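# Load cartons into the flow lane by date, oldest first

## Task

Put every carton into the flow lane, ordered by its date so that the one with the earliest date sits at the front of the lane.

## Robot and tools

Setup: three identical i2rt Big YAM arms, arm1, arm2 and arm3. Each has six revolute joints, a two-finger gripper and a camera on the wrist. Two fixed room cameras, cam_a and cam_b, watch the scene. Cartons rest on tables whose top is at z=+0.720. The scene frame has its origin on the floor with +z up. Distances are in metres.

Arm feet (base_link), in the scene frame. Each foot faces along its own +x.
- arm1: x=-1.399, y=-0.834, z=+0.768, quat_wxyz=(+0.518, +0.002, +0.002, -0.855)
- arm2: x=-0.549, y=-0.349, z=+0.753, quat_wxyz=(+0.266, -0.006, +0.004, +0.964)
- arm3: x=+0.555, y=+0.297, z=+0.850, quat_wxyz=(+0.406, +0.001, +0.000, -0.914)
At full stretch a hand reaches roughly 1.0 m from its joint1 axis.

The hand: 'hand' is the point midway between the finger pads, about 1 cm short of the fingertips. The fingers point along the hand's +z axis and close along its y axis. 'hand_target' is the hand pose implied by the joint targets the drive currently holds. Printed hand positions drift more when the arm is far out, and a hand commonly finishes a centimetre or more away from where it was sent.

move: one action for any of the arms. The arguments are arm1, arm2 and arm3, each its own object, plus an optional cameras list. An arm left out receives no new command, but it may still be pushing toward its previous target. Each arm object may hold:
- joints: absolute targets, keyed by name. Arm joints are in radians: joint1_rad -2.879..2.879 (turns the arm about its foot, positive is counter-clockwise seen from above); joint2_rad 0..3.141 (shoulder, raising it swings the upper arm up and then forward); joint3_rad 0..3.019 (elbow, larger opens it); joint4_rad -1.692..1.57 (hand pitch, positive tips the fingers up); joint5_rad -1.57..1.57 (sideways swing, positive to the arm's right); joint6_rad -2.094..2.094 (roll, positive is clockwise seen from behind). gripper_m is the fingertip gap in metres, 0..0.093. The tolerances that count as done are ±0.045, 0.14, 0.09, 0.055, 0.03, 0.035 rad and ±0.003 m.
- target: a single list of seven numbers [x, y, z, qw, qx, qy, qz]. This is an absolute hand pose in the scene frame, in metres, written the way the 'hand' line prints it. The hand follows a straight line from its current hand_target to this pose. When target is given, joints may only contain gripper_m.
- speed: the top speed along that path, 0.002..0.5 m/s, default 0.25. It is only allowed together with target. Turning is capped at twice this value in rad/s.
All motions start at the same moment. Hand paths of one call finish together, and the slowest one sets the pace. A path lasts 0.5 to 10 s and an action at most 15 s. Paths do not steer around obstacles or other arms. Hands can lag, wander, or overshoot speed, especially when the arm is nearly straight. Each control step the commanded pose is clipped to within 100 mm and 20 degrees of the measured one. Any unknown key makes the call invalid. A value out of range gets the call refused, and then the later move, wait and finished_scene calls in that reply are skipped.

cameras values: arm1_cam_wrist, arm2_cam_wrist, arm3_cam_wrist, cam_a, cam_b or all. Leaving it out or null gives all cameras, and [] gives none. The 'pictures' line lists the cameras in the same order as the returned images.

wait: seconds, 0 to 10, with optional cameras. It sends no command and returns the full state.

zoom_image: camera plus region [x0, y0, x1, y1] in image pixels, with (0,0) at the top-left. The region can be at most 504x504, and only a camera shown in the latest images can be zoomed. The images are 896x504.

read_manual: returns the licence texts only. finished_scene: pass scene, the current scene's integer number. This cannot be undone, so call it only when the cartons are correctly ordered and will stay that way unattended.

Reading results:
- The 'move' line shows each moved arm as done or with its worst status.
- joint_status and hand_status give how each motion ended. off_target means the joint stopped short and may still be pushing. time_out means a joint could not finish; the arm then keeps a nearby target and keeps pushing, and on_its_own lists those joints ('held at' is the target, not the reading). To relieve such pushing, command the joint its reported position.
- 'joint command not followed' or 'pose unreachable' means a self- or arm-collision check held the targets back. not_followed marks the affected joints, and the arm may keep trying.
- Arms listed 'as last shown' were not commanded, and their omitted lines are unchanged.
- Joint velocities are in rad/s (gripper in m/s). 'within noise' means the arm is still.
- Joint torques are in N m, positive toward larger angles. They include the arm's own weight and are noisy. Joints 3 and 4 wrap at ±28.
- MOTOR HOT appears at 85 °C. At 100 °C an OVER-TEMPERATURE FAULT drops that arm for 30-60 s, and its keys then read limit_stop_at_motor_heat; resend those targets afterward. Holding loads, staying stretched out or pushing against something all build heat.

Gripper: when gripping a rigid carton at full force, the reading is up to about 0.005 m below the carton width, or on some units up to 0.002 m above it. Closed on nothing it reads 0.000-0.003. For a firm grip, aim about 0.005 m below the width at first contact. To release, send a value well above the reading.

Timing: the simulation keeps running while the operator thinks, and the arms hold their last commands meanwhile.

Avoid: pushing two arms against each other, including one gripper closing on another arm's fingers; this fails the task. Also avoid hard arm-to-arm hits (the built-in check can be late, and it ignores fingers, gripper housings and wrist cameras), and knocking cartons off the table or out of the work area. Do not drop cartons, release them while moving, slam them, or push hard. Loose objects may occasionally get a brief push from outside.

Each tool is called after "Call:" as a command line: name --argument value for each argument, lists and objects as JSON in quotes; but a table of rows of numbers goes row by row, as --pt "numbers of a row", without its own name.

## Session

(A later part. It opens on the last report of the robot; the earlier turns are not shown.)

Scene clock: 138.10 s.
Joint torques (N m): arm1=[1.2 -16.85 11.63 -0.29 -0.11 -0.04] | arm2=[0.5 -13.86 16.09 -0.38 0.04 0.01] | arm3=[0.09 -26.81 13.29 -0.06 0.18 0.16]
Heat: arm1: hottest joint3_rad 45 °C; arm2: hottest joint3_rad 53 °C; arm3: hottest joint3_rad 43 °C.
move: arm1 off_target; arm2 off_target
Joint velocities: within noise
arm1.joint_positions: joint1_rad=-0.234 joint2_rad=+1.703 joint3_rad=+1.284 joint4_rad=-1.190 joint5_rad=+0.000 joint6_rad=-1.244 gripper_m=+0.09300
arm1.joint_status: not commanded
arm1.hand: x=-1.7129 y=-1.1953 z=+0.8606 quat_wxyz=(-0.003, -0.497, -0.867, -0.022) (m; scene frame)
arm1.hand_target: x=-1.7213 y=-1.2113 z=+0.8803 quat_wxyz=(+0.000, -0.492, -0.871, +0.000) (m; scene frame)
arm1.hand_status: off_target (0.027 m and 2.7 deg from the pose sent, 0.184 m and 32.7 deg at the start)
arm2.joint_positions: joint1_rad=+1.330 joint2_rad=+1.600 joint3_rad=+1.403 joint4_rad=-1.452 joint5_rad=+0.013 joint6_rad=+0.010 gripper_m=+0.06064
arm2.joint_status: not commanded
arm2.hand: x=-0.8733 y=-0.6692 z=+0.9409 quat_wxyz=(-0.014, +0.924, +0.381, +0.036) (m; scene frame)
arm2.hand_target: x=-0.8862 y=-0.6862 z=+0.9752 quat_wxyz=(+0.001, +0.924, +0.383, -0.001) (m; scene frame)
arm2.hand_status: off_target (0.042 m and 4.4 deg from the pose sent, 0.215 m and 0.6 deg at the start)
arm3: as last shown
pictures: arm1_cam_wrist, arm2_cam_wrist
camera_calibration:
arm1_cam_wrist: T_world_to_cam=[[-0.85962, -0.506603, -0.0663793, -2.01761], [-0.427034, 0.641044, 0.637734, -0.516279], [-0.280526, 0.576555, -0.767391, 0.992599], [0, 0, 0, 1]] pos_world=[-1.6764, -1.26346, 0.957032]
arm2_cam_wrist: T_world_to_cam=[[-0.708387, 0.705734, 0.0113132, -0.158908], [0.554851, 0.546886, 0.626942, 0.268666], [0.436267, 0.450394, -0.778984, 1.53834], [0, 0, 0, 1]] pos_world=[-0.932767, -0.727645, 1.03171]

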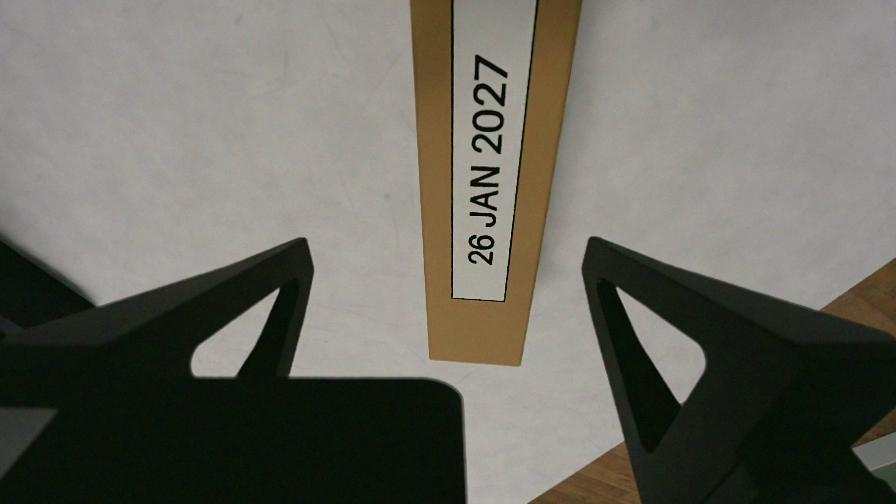

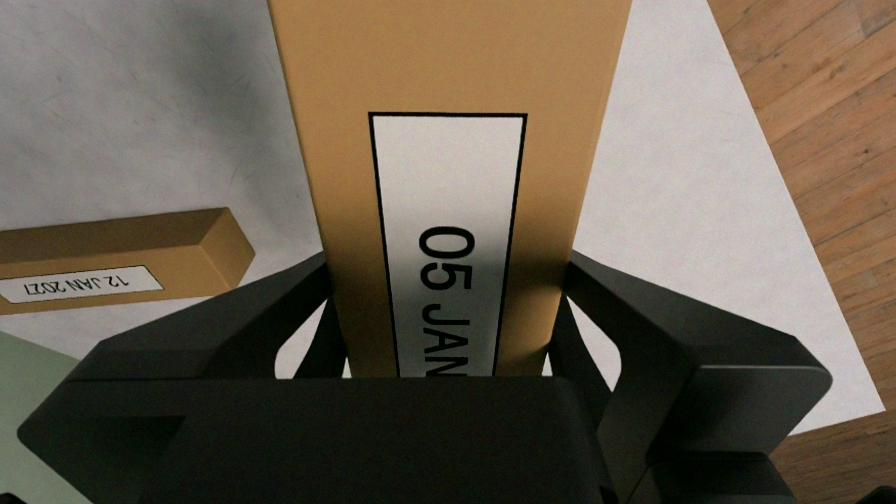

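Call:
move --arm2 '{"joints": {"joint1_rad": -1.784, "joint2_rad": 1.489, "joint3_rad": 1.36, "joint4_rad": -1.391, "joint5_rad": 0, "joint6_rad": 0.8186}}' --arm1 '{"target": [-1.738, -1.206, 0.835, 0, 0.4917, 0.8708, 0], "speed": 0.15}' --cameras '["arm1_cam_wrist", "arm2_cam_wrist"]'

Call:
move --arm2 '{"target": [0.07, 0.006, 0.825, 0, 0, -1, 0], "speed": 0.25}' --cameras '["arm2_cam_wrist"]'

Scene clock: 150.87 s.
Joint torques (N m): arm1=[-0.62 -16.97 8.28 0.47 -0.11 -0.06] | arm2=[0.03 -14.27 9.51 -0.08 -0.06 0.09] | arm3=[0.21 -26.99 13.26 -0.09 0.17 0.13]
Heat: arm1: hottest joint3_rad 46 °C; arm2: hottest joint3_rad 55 °C; arm3: hottest joint3_rad 43 °C.
move: arm1 off_target; arm2 done
Joint velocities: within noise
arm1.joint_positions: joint1_rad=-0.242 joint2_rad=+1.762 joint3_rad=+1.284 joint4_rad=-1.107 joint5_rad=+0.000 joint6_rad=-1.273 gripper_m=+0.09300
arm1.joint_status: not commanded
arm1.hand: x=-1.7275 y=-1.2057 z=+0.8324 quat_wxyz=(-0.001, -0.489, -0.872, -0.010) (m; scene frame)
arm1.hand_target: x=-1.7379 y=-1.2058 z=+0.8351 quat_wxyz=(+0.000, -0.492, -0.871, +0.000) (m; scene frame)
arm1.hand_status: off_target (0.011 m and 1.2 deg from the pose sent, 0.037 m and 2.7 deg at the start)
arm2.joint_positions: joint1_rad=-1.787 joint2_rad=+1.515 joint3_rad=+1.364 joint4_rad=-1.381 joint5_rad=+0.003 joint6_rad=+0.809 gripper_m=+0.06063
arm2.joint_status: all done
arm2.hand: x=-0.2375 y=-0.0156 z=+0.9616 quat_wxyz=(-0.019, +0.003, -1.000, -0.007) (m; scene frame)
arm2.hand_target: x=-0.2429 y=-0.0186 z=+0.9708 quat_wxyz=(-0.022, +0.000, -1.000, -0.012) (m; scene frame)
arm2.hand_status: not commanded
arm3.joint_positions: joint1_rad=+0.807 joint2_rad=+2.017 joint3_rad=+1.879 joint4_rad=-1.447 joint5_rad=-0.002 joint6_rad=+1.634 gripper_m=+0.09398
arm3.joint_status: not commanded
arm3.hand: x=+0.5991 y=-0.3222 z=+0.9947 quat_wxyz=(+0.007, -1.000, -0.005, -0.001) (m; scene frame)
arm3.hand_target: x=+0.5986 y=-0.3282 z=+1.0024 quat_wxyz=(+0.000, -1.000, +0.000, -0.001) (m; scene frame)
arm3.hand_status: not commanded
pictures: arm1_cam_wrist, arm2_cam_wrist
camera_calibration:
arm1_cam_wrist: T_world_to_cam=[[-0.849822, -0.525272, -0.0434892, -2.06193], [-0.430522, 0.644188, 0.632197, -0.495482], [-0.30406, 0.555978, -0.773586, 0.912546], [0, 0, 0, 1]] pos_world=[-1.68812, -1.27125, 0.929503]
arm2_cam_wrist: T_world_to_cam=[[0.0114266, -0.999934, -0.00121903, -0.0137228], [-0.845759, -0.0103151, 0.533466, -0.705993], [-0.533443, -0.00506467, -0.845821, 0.809432], [0, 0, 0, 1]] pos_world=[-0.165157, -0.0169048, 1.06124]

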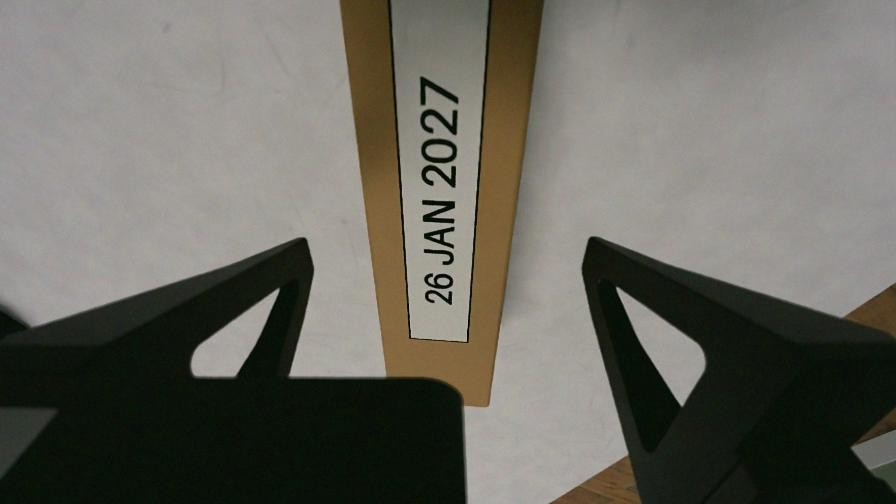

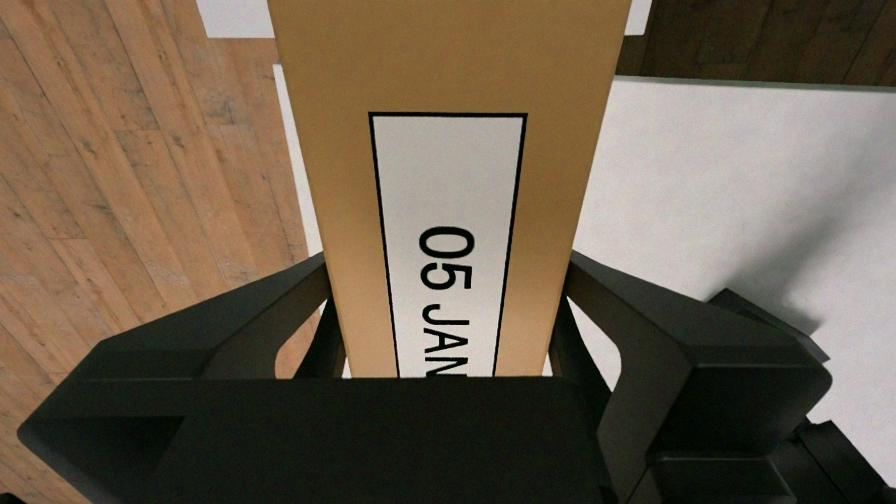

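Scene clock: 153.60 s.
Joint torques (N m): arm1=[-0.67 -16.97 8.28 0.47 -0.11 -0.06] | arm2=[-0.5 -22.95 16.09 -0.44 -0.1 -0.12] | arm3=[0.15 -27.05 13.33 -0.06 0.17 0.14]
Heat: arm1: hottest joint3_rad 46 °C; arm2: hottest joint3_rad 56 °C; arm3: hottest joint3_rad 43 °C.
move: arm2 off_target
Joint velocities: within noise
arm1, arm3: as last shown
arm1.joint_positions: joint1_rad=-0.242 joint2_rad=+1.762 joint3_rad=+1.284 joint4_rad=-1.107 joint5_rad=+0.000 joint6_rad=-1.274 gripper_m=+0.09300
arm1.hand: x=-1.7275 y=-1.2057 z=+0.8324 quat_wxyz=(-0.001, -0.488, -0.873, -0.010) (m; scene frame)
arm2.joint_positions: joint1_rad=-2.082 joint2_rad=+2.330 joint3_rad=+2.133 joint4_rad=-1.447 joint5_rad=-0.011 joint6_rad=+0.528 gripper_m=+0.06063
arm2.joint_status: not commanded
arm2.hand: x=+0.0478 y=-0.0052 z=+0.7932 quat_wxyz=(+0.030, -0.005, -0.999, +0.019) (m; scene frame)
arm2.hand_target: x=+0.0676 y=+0.0047 z=+0.8255 quat_wxyz=(-0.001, +0.000, -1.000, +0.000) (m; scene frame)
arm2.hand_status: off_target (0.040 m and 4.1 deg from the pose sent, 0.337 m and 2.4 deg at the start)
pictures: arm2_cam_wrist
camera_calibration:
arm2_cam_wrist: T_world_to_cam=[[-0.00251366, -0.99869, 0.0511085, -0.0475635], [-0.789845, 0.033328, 0.612401, -0.439893], [-0.613302, -0.0388284, -0.788894, 0.777792], [0, 0, 0, 1]] pos_world=[0.129455, -0.00263997, 0.885417]

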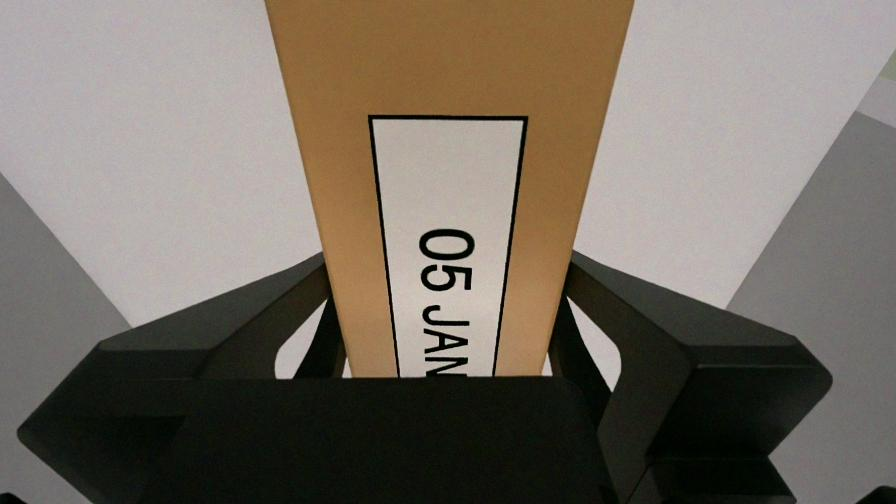

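Call:
move --arm2 '{"target": [0.07, 0.008, 0.769, 0, 0, -1, 0], "speed": 0.12}' --arm1 '{"target": [-1.737, -1.194, 0.778, 0, 0.4985, 0.8669, 0], "speed": 0.15}' --cameras '["arm2_cam_wrist", "arm1_cam_wrist"]'

Call:
move --arm2 '{"joints": {"gripper_m": 0.093}}' --cameras '[]'

Call:
move --arm2 '{"target": [0.06, 0.008, 0.94, 0, 0, -1, 0], "speed": 0.3}' --cameras '["arm2_cam_wrist"]'

Scene clock: 164.13 s.
Joint torques (N m): arm1=[-0.73 -17.49 7.2 0.46 -0.11 -0.05] | arm2=[-0.21 -20.84 11.18 1.03 -0.1 -0.09] | arm3=[0.03 -26.93 13.29 -0.12 0.16 0.14]
Heat: arm1: hottest joint3_rad 45 °C; arm2: hottest joint3_rad 60 °C; arm3: hottest joint3_rad 43 °C.
move: arm1 done; arm2 off_target
Joint velocities: within noise
arm1.joint_positions: joint1_rad=-0.257 joint2_rad=+1.821 joint3_rad=+1.198 joint4_rad=-0.958 joint5_rad=+0.000 joint6_rad=-1.274 gripper_m=+0.09300
arm1.joint_status: not commanded
arm1.hand: x=-1.7277 y=-1.1953 z=+0.7764 quat_wxyz=(-0.001, -0.495, -0.869, -0.009) (m; scene frame)
arm1.hand_target: x=-1.7369 y=-1.1939 z=+0.7780 quat_wxyz=(+0.000, -0.498, -0.867, +0.000) (m; scene frame)
arm1.hand_status: done (0.010 m and 1.1 deg from the pose sent, 0.057 m and 1.8 deg at the start)
arm2.joint_positions: joint1_rad=-2.082 joint2_rad=+2.341 joint3_rad=+2.133 joint4_rad=-1.368 joint5_rad=-0.012 joint6_rad=+0.528 gripper_m=+0.06063
arm2.joint_status: not commanded
arm2.hand: x=+0.0636 y=+0.0038 z=+0.7850 quat_wxyz=(+0.000, -0.004, -1.000, +0.002) (m; scene frame)
arm2.hand_target: x=+0.0693 y=+0.0077 z=+0.7691 quat_wxyz=(+0.000, +0.000, -1.000, +0.000) (m; scene frame)
arm2.hand_status: off_target (0.018 m and 0.5 deg from the pose sent, 0.035 m and 4.1 deg at the start)
arm3: as last shown
pictures: arm1_cam_wrist, arm2_cam_wrist
camera_calibration:
arm1_cam_wrist: T_world_to_cam=[[-0.857033, -0.513666, -0.0405195, -2.05995], [-0.420322, 0.651469, 0.631599, -0.440089], [-0.298034, 0.558332, -0.774236, 0.877133], [0, 0, 0, 1]] pos_world=[-1.68901, -1.26115, 0.8736]
arm2_cam_wrist: T_world_to_cam=[[-0.00348475, -0.999848, 0.0170946, -0.0114], [-0.824338, 0.0125494, 0.565959, -0.38384], [-0.566087, -0.0121195, -0.824256, 0.805982], [0, 0, 0, 1]] pos_world=[0.139803, 0.00318684, 0.881769]

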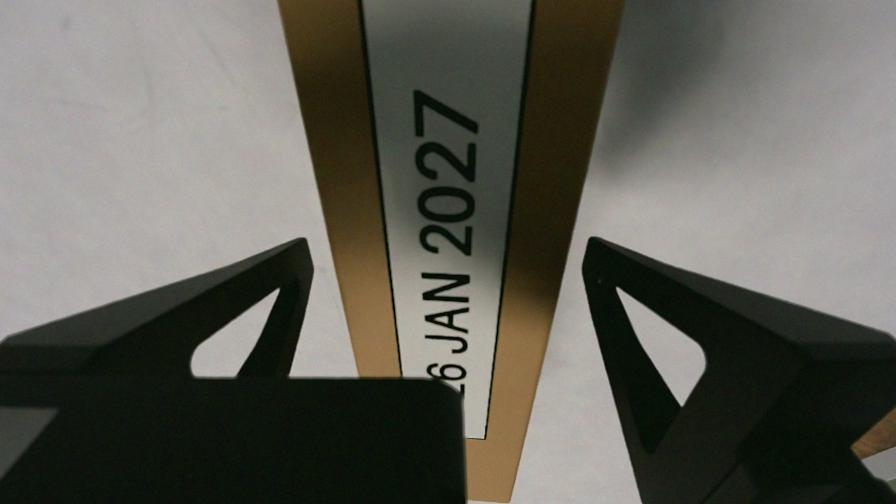

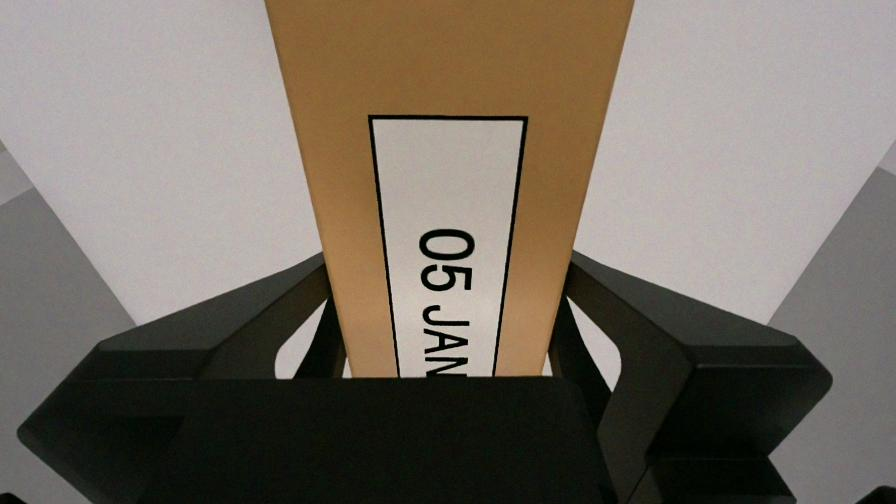

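Scene clock: 164.77 s.
Joint torques (N m): arm1=[-0.73 -17.14 7.16 0.47 -0.11 -0.05] | arm2=[-0.21 -21.01 11.21 0.72 -0.06 -0.09] | arm3=[0.03 -26.99 13.41 -0.09 0.17 0.16]
Heat: arm1: hottest joint3_rad 45 °C; arm2: hottest joint3_rad 59 °C; arm3: hottest joint3_rad 43 °C.
move: arm2 done
Joint velocities: within noise
arm1, arm3: as last shown
arm2.joint_positions: joint1_rad=-2.082 joint2_rad=+2.345 joint3_rad=+2.133 joint4_rad=-1.361 joint5_rad=-0.013 joint6_rad=+0.528 gripper_m=+0.09285
arm2.joint_status: all done
arm2.hand: x=+0.0647 y=+0.0046 z=+0.7821 quat_wxyz=(-0.001, -0.004, -1.000, +0.001) (m; scene frame)
arm2.hand_target: x=+0.0693 y=+0.0077 z=+0.7691 quat_wxyz=(+0.000, +0.000, -1.000, +0.000) (m; scene frame)
arm2.hand_status: not commanded
pictures: none
No camera images: "cameras" was empty.

Scene clock: 166.43 s.
Joint torques (N m): arm1=[-0.67 -17.14 7.19 0.47 -0.11 -0.05] | arm2=[0.03 -21.07 13.76 -0.09 -0.06 -0.05] | arm3=[0.09 -26.75 13.29 -0.1 0.17 0.14]
Heat: arm1: hottest joint3_rad 45 °C; arm2: hottest joint3_rad 59 °C; arm3: hottest joint3_rad 43 °C.
move: arm2 done
Joint velocities: within noise
arm1, arm3: as last shown
arm2.joint_positions: joint1_rad=-2.082 joint2_rad=+2.258 joint3_rad=+2.388 joint4_rad=-1.687 joint5_rad=-0.013 joint6_rad=+0.528 gripper_m=+0.09295
arm2.joint_status: not commanded
arm2.hand: x=+0.0533 y=+0.0008 z=+0.9380 quat_wxyz=(-0.007, -0.004, -1.000, -0.003) (m; scene frame)
arm2.hand_target: x=+0.0592 y=+0.0077 z=+0.9397 quat_wxyz=(-0.013, +0.000, -1.000, -0.008) (m; scene frame)
arm2.hand_status: done (0.010 m and 1.0 deg from the pose sent, 0.158 m and 0.5 deg at the start; pose on its path clipped on 5 of 50 steps; a joint's target at an end of its range on 29 of 50 steps)
pictures: arm2_cam_wrist
camera_calibration:
arm2_cam_wrist: T_world_to_cam=[[-0.00299338, -0.999974, 0.00654135, -0.00719802], [-0.832828, 0.00611375, 0.553498, -0.46678], [-0.553524, -0.00379099, -0.832825, 0.933626], [0, 0, 0, 1]] pos_world=[0.128016, -0.000804692, 1.03596]

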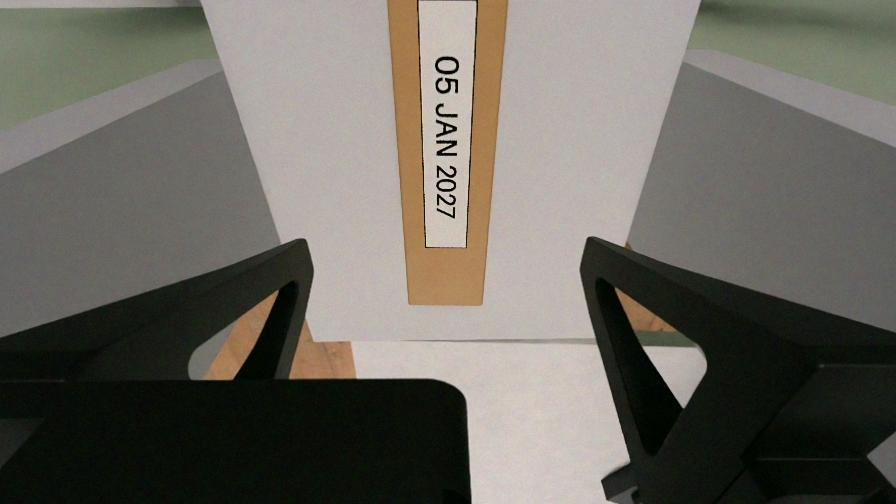

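Call:
move --arm2 '{"target": [-0.26, -0.012, 0.97, 0, 0, -1, 0], "speed": 0.35}' --arm1 '{"joints": {"gripper_m": 0.05}}' --arm3 '{"joints": {"joint1_rad": -0.302, "joint2_rad": 1.872, "joint3_rad": 1.587, "joint4_rad": -1.246, "joint5_rad": 0, "joint6_rad": 0.54, "gripper_m": 0.093}}' --cameras '["arm3_cam_wrist", "arm1_cam_wrist"]'

Call:
move --arm1 '{"target": [-1.73, -1.197, 0.96, 0, 0.4985, 0.8669, 0], "speed": 0.25}' --arm3 '{"target": [0.018, 0.002, 0.781, 0, 1, 0, 0], "speed": 0.22}' --arm2 '{"joints": {"joint1_rad": 2.2, "joint2_rad": 1.3, "joint3_rad": 1.15, "joint4_rad": -1.3, "joint5_rad": 0, "joint6_rad": 0}}' --cameras '["arm3_cam_wrist", "arm1_cam_wrist", "arm2_cam_wrist"]'

Scene clock: 176.00 s.
Joint torques (N m): arm1=[-0.73 -17.08 7.19 0.42 -0.11 -0.05] | arm2=[0.09 -11.58 8.4 0.73 0.11 0.11] | arm3=[0.62 -21.42 12.36 0.8 0.04 -0.04]
Heat: arm1: hottest joint3_rad 44 °C; arm2: hottest joint3_rad 59 °C; arm3: hottest joint3_rad 44 °C.
move: arm1 off_target; arm2 done; arm3 done
Joint velocities: within noise
arm1.joint_positions: joint1_rad=-0.257 joint2_rad=+1.821 joint3_rad=+1.198 joint4_rad=-0.957 joint5_rad=+0.000 joint6_rad=-1.274 gripper_m=+0.05993
arm1.joint_status: gripper_m off_target (ended at +0.05997, target +0.05000)
arm1.hand: x=-1.7279 y=-1.1956 z=+0.7764 quat_wxyz=(-0.001, -0.495, -0.869, -0.008) (m; scene frame)
arm1.hand_target: x=-1.7369 y=-1.1940 z=+0.7780 quat_wxyz=(+0.000, -0.498, -0.867, +0.000) (m; scene frame)
arm1.hand_status: not commanded
arm2.joint_positions: joint1_rad=-1.756 joint2_rad=+1.500 joint3_rad=+1.393 joint4_rad=-1.450 joint5_rad=-0.017 joint6_rad=+0.839 gripper_m=+0.09295
arm2.joint_status: not commanded
arm2.hand: x=-0.2570 y=-0.0110 z=+0.9785 quat_wxyz=(-0.003, +0.004, -1.000, -0.005) (m; scene frame)
arm2.hand_target: x=-0.2600 y=-0.0121 z=+0.9701 quat_wxyz=(+0.000, +0.000, -1.000, +0.000) (m; scene frame)
arm2.hand_status: done (0.009 m and 0.8 deg from the pose sent, 0.315 m and 1.0 deg at the start)
arm3.joint_positions: joint1_rad=-0.308 joint2_rad=+1.846 joint3_rad=+1.568 joint4_rad=-1.255 joint5_rad=+0.001 joint6_rad=+0.549 gripper_m=+0.09309
arm3.joint_status: all done
arm3.hand: x=+0.0646 y=+0.0123 z=+0.9749 quat_wxyz=(-0.009, -1.000, +0.010, +0.015) (m; scene frame)
arm3.hand_target: x=+0.0590 y=+0.0049 z=+0.9679 quat_wxyz=(-0.010, -1.000, +0.003, +0.016) (m; scene frame)
arm3.hand_status: not commanded
pictures: arm1_cam_wrist, arm3_cam_wrist
camera_calibration:
arm1_cam_wrist: T_world_to_cam=[[-0.85709, -0.513683, -0.0390785, -2.06151], [-0.41965, 0.652166, 0.631326, -0.437748], [-0.298816, 0.557503, -0.774532, 0.875105], [0, 0, 0, 1]] pos_world=[-1.68911, -1.26135, 0.873598]
arm3_cam_wrist: T_world_to_cam=[[0.0360073, 0.999118, -0.0216019, 0.00730019], [0.820528, -0.017218, 0.571347, -0.607888], [0.570471, -0.0382976, -0.820424, 0.88649], [0, 0, 0, 1]] pos_world=[-0.00719032, 0.0161901, 1.07477]

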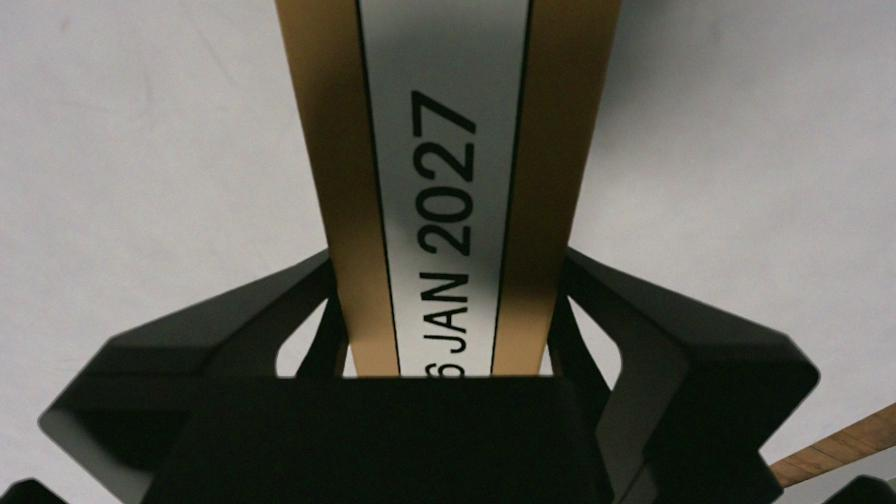

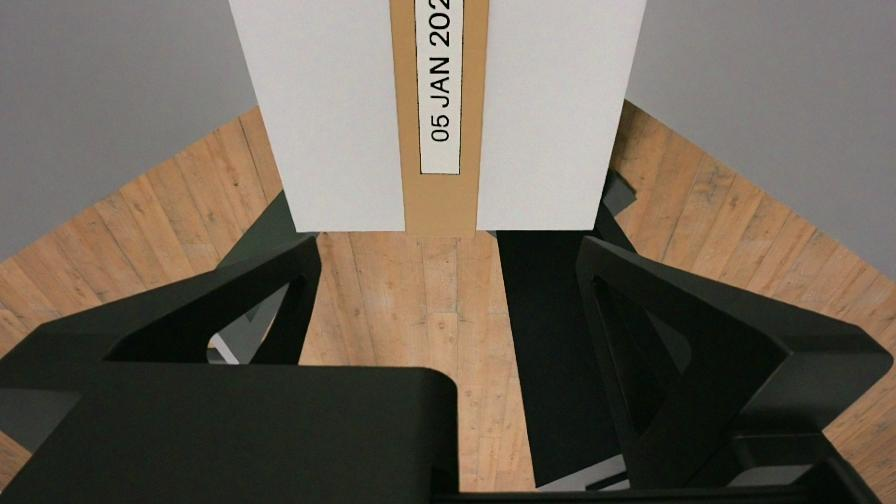

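Scene clock: 178.73 s.
Joint torques (N m): arm1=[0.32 -17.73 13.82 -0.47 -0.08 0.09] | arm2=[0.38 -9.05 8.36 0.28 0.01 -0.11] | arm3=[-0.73 -25.35 11.99 0.64 0.09 -0.03]
Heat: arm1: hottest joint3_rad 44 °C; arm2: hottest joint3_rad 58 °C; arm3: hottest joint3_rad 44 °C.
move: arm1 off_target; arm2 done; arm3 off_target
Joint velocities: within noise
arm1.joint_positions: joint1_rad=-0.257 joint2_rad=+1.646 joint3_rad=+1.384 joint4_rad=-1.383 joint5_rad=-0.001 joint6_rad=-1.274 gripper_m=+0.05994
arm1.joint_status: not commanded
arm1.hand: x=-1.7143 y=-1.1813 z=+0.9240 quat_wxyz=(-0.008, -0.494, -0.868, -0.039) (m; scene frame)
arm1.hand_target: x=-1.7283 y=-1.1953 z=+0.9600 quat_wxyz=(+0.000, -0.498, -0.867, +0.000) (m; scene frame)
arm1.hand_status: off_target (0.042 m and 4.6 deg from the pose sent, 0.184 m and 1.0 deg at the start)
arm2.joint_positions: joint1_rad=+2.194 joint2_rad=+1.305 joint3_rad=+1.173 joint4_rad=-1.291 joint5_rad=-0.001 joint6_rad=+0.010 gripper_m=+0.09303
arm2.joint_status: all done
arm2.hand: x=-0.5173 y=-0.7477 z=+0.9783 quat_wxyz=(+0.062, +0.678, +0.730, -0.050) (m; scene frame)
arm2.hand_target: x=-0.5158 y=-0.7383 z=+0.9702 quat_wxyz=(+0.052, +0.673, +0.736, -0.042) (m; scene frame)
arm2.hand_status: not commanded
arm3.joint_positions: joint1_rad=-0.322 joint2_rad=+2.178 joint3_rad=+1.551 joint4_rad=-0.966 joint5_rad=+0.001 joint6_rad=+0.513 gripper_m=+0.09309
arm3.joint_status: not commanded
arm3.hand: x=+0.0344 y=+0.0043 z=+0.7815 quat_wxyz=(+0.006, -1.000, -0.001, -0.011) (m; scene frame)
arm3.hand_target: x=+0.0184 y=+0.0022 z=+0.7814 quat_wxyz=(+0.000, -1.000, +0.000, +0.000) (m; scene frame)
arm3.hand_status: off_target (0.017 m and 1.4 deg from the pose sent, 0.200 m and 2.4 deg at the start)
pictures: arm1_cam_wrist, arm2_cam_wrist, arm3_cam_wrist
camera_calibration:
arm1_cam_wrist: T_world_to_cam=[[-0.854111, -0.510266, -0.100613, -1.97079], [-0.44755, 0.622551, 0.641973, -0.627242], [-0.26494, 0.593346, -0.760097, 1.07261], [0, 0, 0, 1]] pos_world=[-1.67982, -1.25156, 1.01967]
arm2_cam_wrist: T_world_to_cam=[[-0.997022, -0.0770752, 0.00274456, -0.578007], [-0.0685257, 0.901634, 0.427036, 0.22892], [-0.0353885, 0.425576, -0.90423, 1.30748], [0, 0, 0, 1]] pos_world=[-0.514329, -0.807385, 1.08609]
arm3_cam_wrist: T_world_to_cam=[[0.0144831, 0.999845, 0.00996219, -0.0116423], [0.790009, -0.0175498, 0.612844, -0.504163], [0.612924, -0.00100567, -0.790141, 0.719464], [0, 0, 0, 1]] pos_world=[-0.0425149, 0.00351615, 0.877567]

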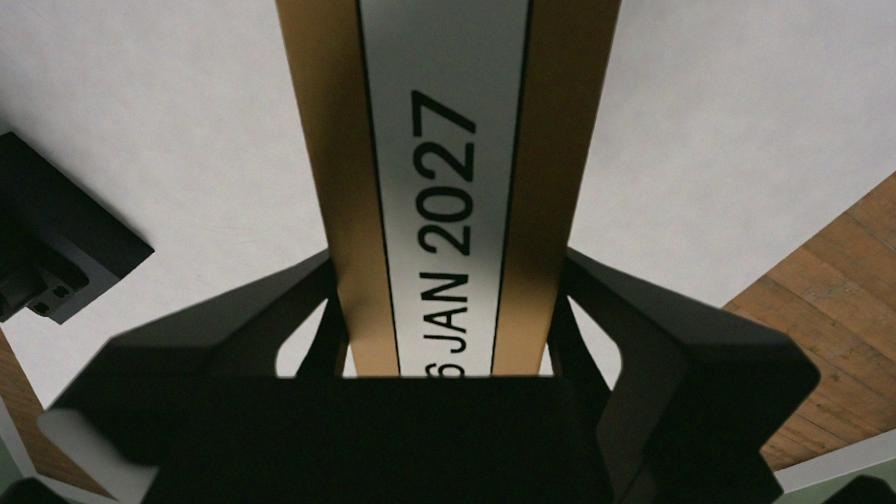

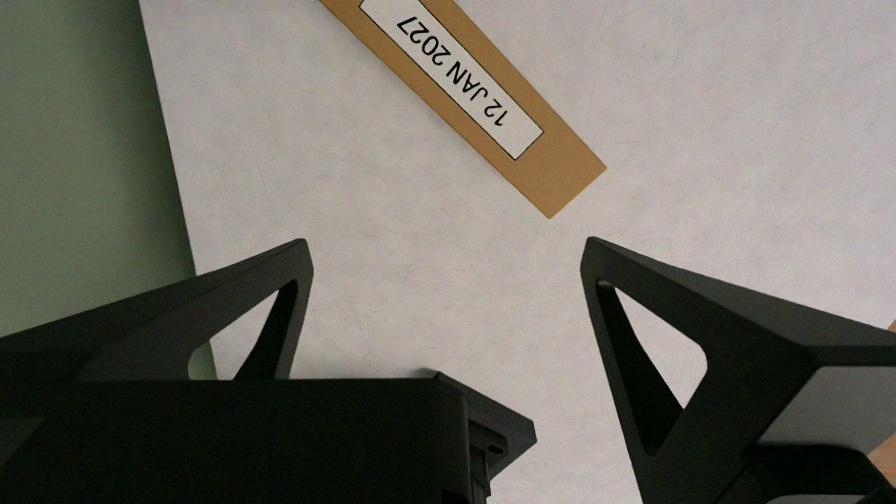

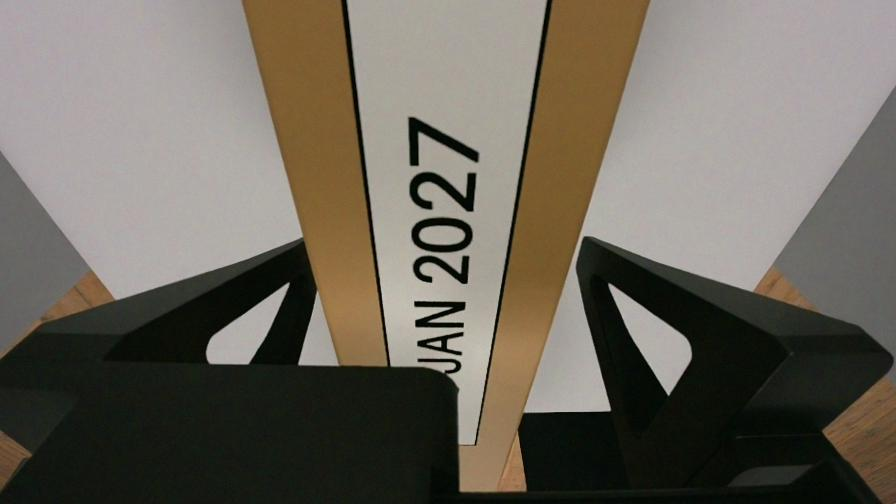

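Call:
move --arm3 '{"joints": {"gripper_m": 0.05}}' --arm2 '{"target": [-0.524, -0.811, 0.85, 0, 0.3305, 0.9438, 0], "speed": 0.25}' --arm1 '{"joints": {"joint1_rad": 1.0, "joint2_rad": 1.85, "joint3_rad": 1.8, "joint4_rad": -1.459, "joint5_rad": 0, "joint6_rad": -0.4625}}' --cameras '["arm3_cam_wrist", "arm2_cam_wrist"]'

Call:
move --arm3 '{"target": [0.04, 0.005, 0.955, 0, 1, 0, 0], "speed": 0.22}' --cameras '["arm3_cam_wrist", "arm2_cam_wrist"]'

Scene clock: 219.60 s.
Joint torques (N m): arm1=[0.21 -24.88 12.59 -0.29 0.02 0.12] | arm2=[-0.85 -11.11 12.1 0.61 -0.08 -0.11] | arm3=[-0.85 -25.35 12.01 0.64 0.19 -0.03]
Heat: arm1: hottest joint3_rad 49 °C; arm2: hottest joint3_rad 52 °C; arm3: hottest joint3_rad 46 °C.
move: arm1 done; arm2 off_target; arm3 off_target
Joint velocities: within noise
arm1.joint_positions: joint1_rad=+1.007 joint2_rad=+1.900 joint3_rad=+1.748 joint4_rad=-1.448 joint5_rad=+0.000 joint6_rad=-0.471 gripper_m=+0.05994
arm1.joint_status: all done
arm1.hand: x=-1.1092 y=-1.3358 z=+0.9289 quat_wxyz=(+0.010, -0.283, -0.959, -0.013) (m; scene frame)
arm1.hand_target: x=-1.1079 y=-1.3462 z=+0.9769 quat_wxyz=(-0.023, -0.290, -0.956, +0.018) (m; scene frame)
arm1.hand_status: not commanded
arm2.joint_positions: joint1_rad=+2.180 joint2_rad=+1.641 joint3_rad=+1.167 joint4_rad=-1.146 joint5_rad=+0.009 joint6_rad=-0.826 gripper_m=+0.09303
arm2.joint_status: not commanded
arm2.hand: x=-0.5203 y=-0.7909 z=+0.8421 quat_wxyz=(-0.007, +0.331, +0.944, +0.017) (m; scene frame)
arm2.hand_target: x=-0.5241 y=-0.8102 z=+0.8503 quat_wxyz=(+0.000, +0.331, +0.944, +0.000) (m; scene frame)
arm2.hand_status: off_target (0.022 m and 2.1 deg from the pose sent, 0.143 m and 48.0 deg at the start)
arm3.joint_positions: joint1_rad=-0.322 joint2_rad=+2.178 joint3_rad=+1.551 joint4_rad=-0.965 joint5_rad=-0.002 joint6_rad=+0.513 gripper_m=+0.05834
arm3.joint_status: gripper_m off_target (ended at +0.05838, target +0.05000)
arm3.hand: x=+0.0344 y=+0.0037 z=+0.7815 quat_wxyz=(+0.005, -1.000, -0.001, -0.011) (m; scene frame)
arm3.hand_target: x=+0.0184 y=+0.0023 z=+0.7814 quat_wxyz=(+0.000, -1.000, +0.000, +0.000) (m; scene frame)
arm3.hand_status: not commanded
pictures: arm2_cam_wrist, arm3_cam_wrist
camera_calibration:
arm2_cam_wrist: T_world_to_cam=[[-0.620508, -0.784069, -0.0143376, -0.932832], [-0.640638, 0.496283, 0.585907, -0.42612], [-0.452276, 0.372745, -0.810252, 0.86476], [0, 0, 0, 1]] pos_world=[-0.460708, -0.842263, 0.936965]
arm3_cam_wrist: T_world_to_cam=[[0.0141554, 0.999875, 0.00708563, -0.00883328], [0.789833, -0.0155267, 0.613126, -0.504428], [0.613159, -0.00308257, -0.789954, 0.719314], [0, 0, 0, 1]] pos_world=[-0.0425152, 0.0032174, 0.877565]

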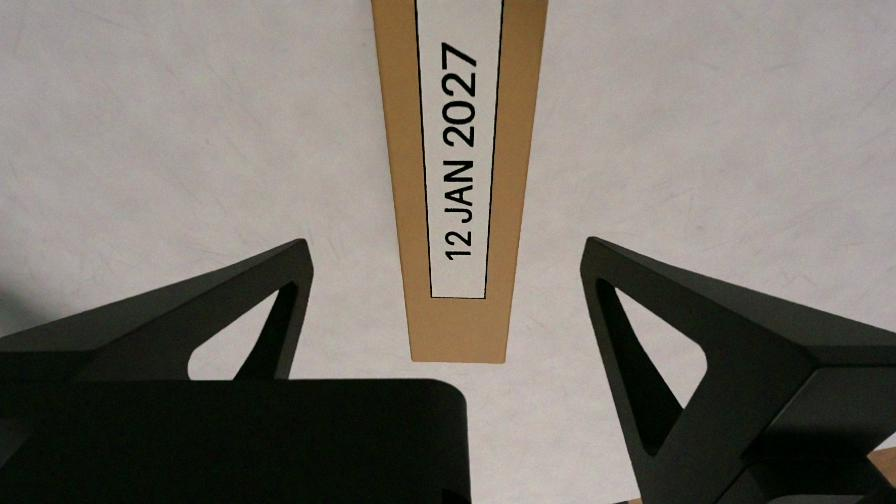

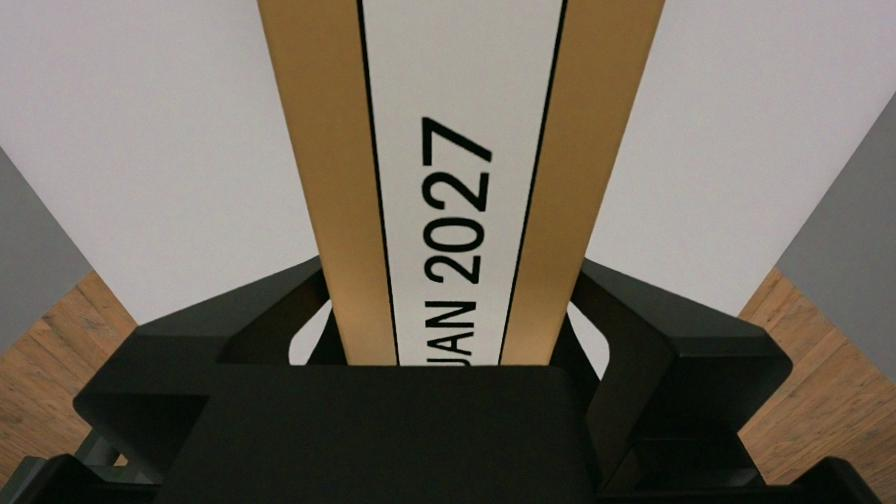

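Scene clock: 221.27 s.
Joint torques (N m): arm1=[0.21 -24.88 12.57 -0.28 0.01 0.11] | arm2=[-0.79 -11.52 12.11 0.58 -0.08 -0.12] | arm3=[0.32 -27.16 15.36 -0.18 0.1 0.14]
Heat: arm1: hottest joint3_rad 49 °C; arm2: hottest joint3_rad 52 °C; arm3: hottest joint3_rad 46 °C.
move: arm3 off_target
Joint velocities: within noise
arm1, arm2: as last shown
arm1.hand_target: x=-1.1079 y=-1.3462 z=+0.9769 quat_wxyz=(-0.023, -0.291, -0.956, +0.018) (m; scene frame)
arm3.joint_positions: joint1_rad=-0.322 joint2_rad=+1.958 joint3_rad=+1.603 joint4_rad=-1.275 joint5_rad=+0.000 joint6_rad=+0.512 gripper_m=+0.05834
arm3.joint_status: not commanded
arm3.hand: x=+0.0566 y=+0.0168 z=+0.9263 quat_wxyz=(+0.015, -1.000, -0.001, -0.027) (m; scene frame)
arm3.hand_target: x=+0.0414 y=+0.0057 z=+0.9553 quat_wxyz=(+0.000, -1.000, +0.000, +0.000) (m; scene frame)
arm3.hand_status: off_target (0.035 m and 3.5 deg from the pose sent, 0.174 m and 1.4 deg at the start)
pictures: arm2_cam_wrist, arm3_cam_wrist
camera_calibration:
arm2_cam_wrist: T_world_to_cam=[[-0.620179, -0.784328, -0.014379, -0.93286], [-0.64088, 0.496012, 0.585871, -0.426426], [-0.452383, 0.37256, -0.810277, 0.864579], [0, 0, 0, 1]] pos_world=[-0.460708, -0.842263, 0.936965]
arm3_cam_wrist: T_world_to_cam=[[0.012743, 0.999547, 0.0272729, -0.0419267], [0.770293, -0.027204, 0.63711, -0.631522], [0.637563, 0.0128894, -0.77029, 0.800259], [0, 0, 0, 1]] pos_world=[-0.0232249, 0.0144129, 1.01992]

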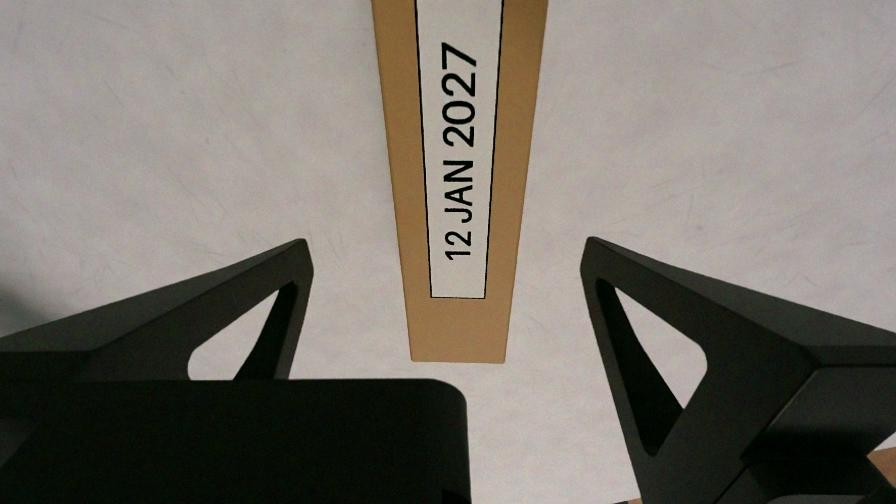

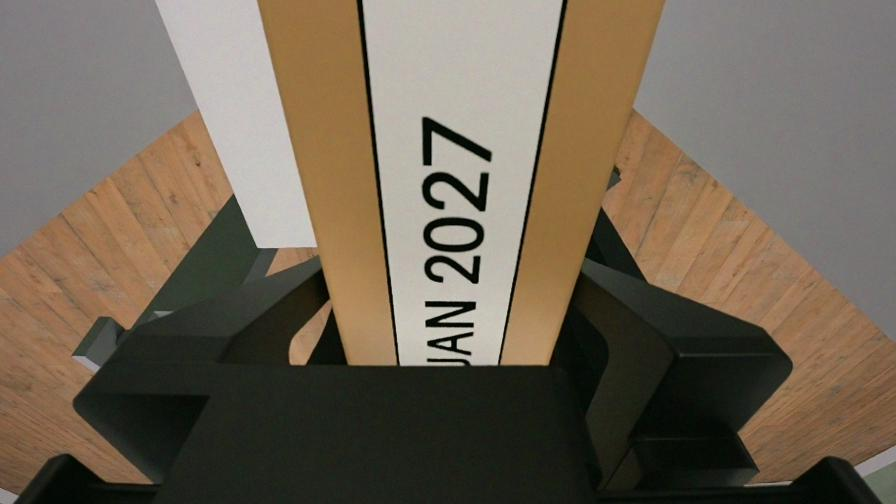

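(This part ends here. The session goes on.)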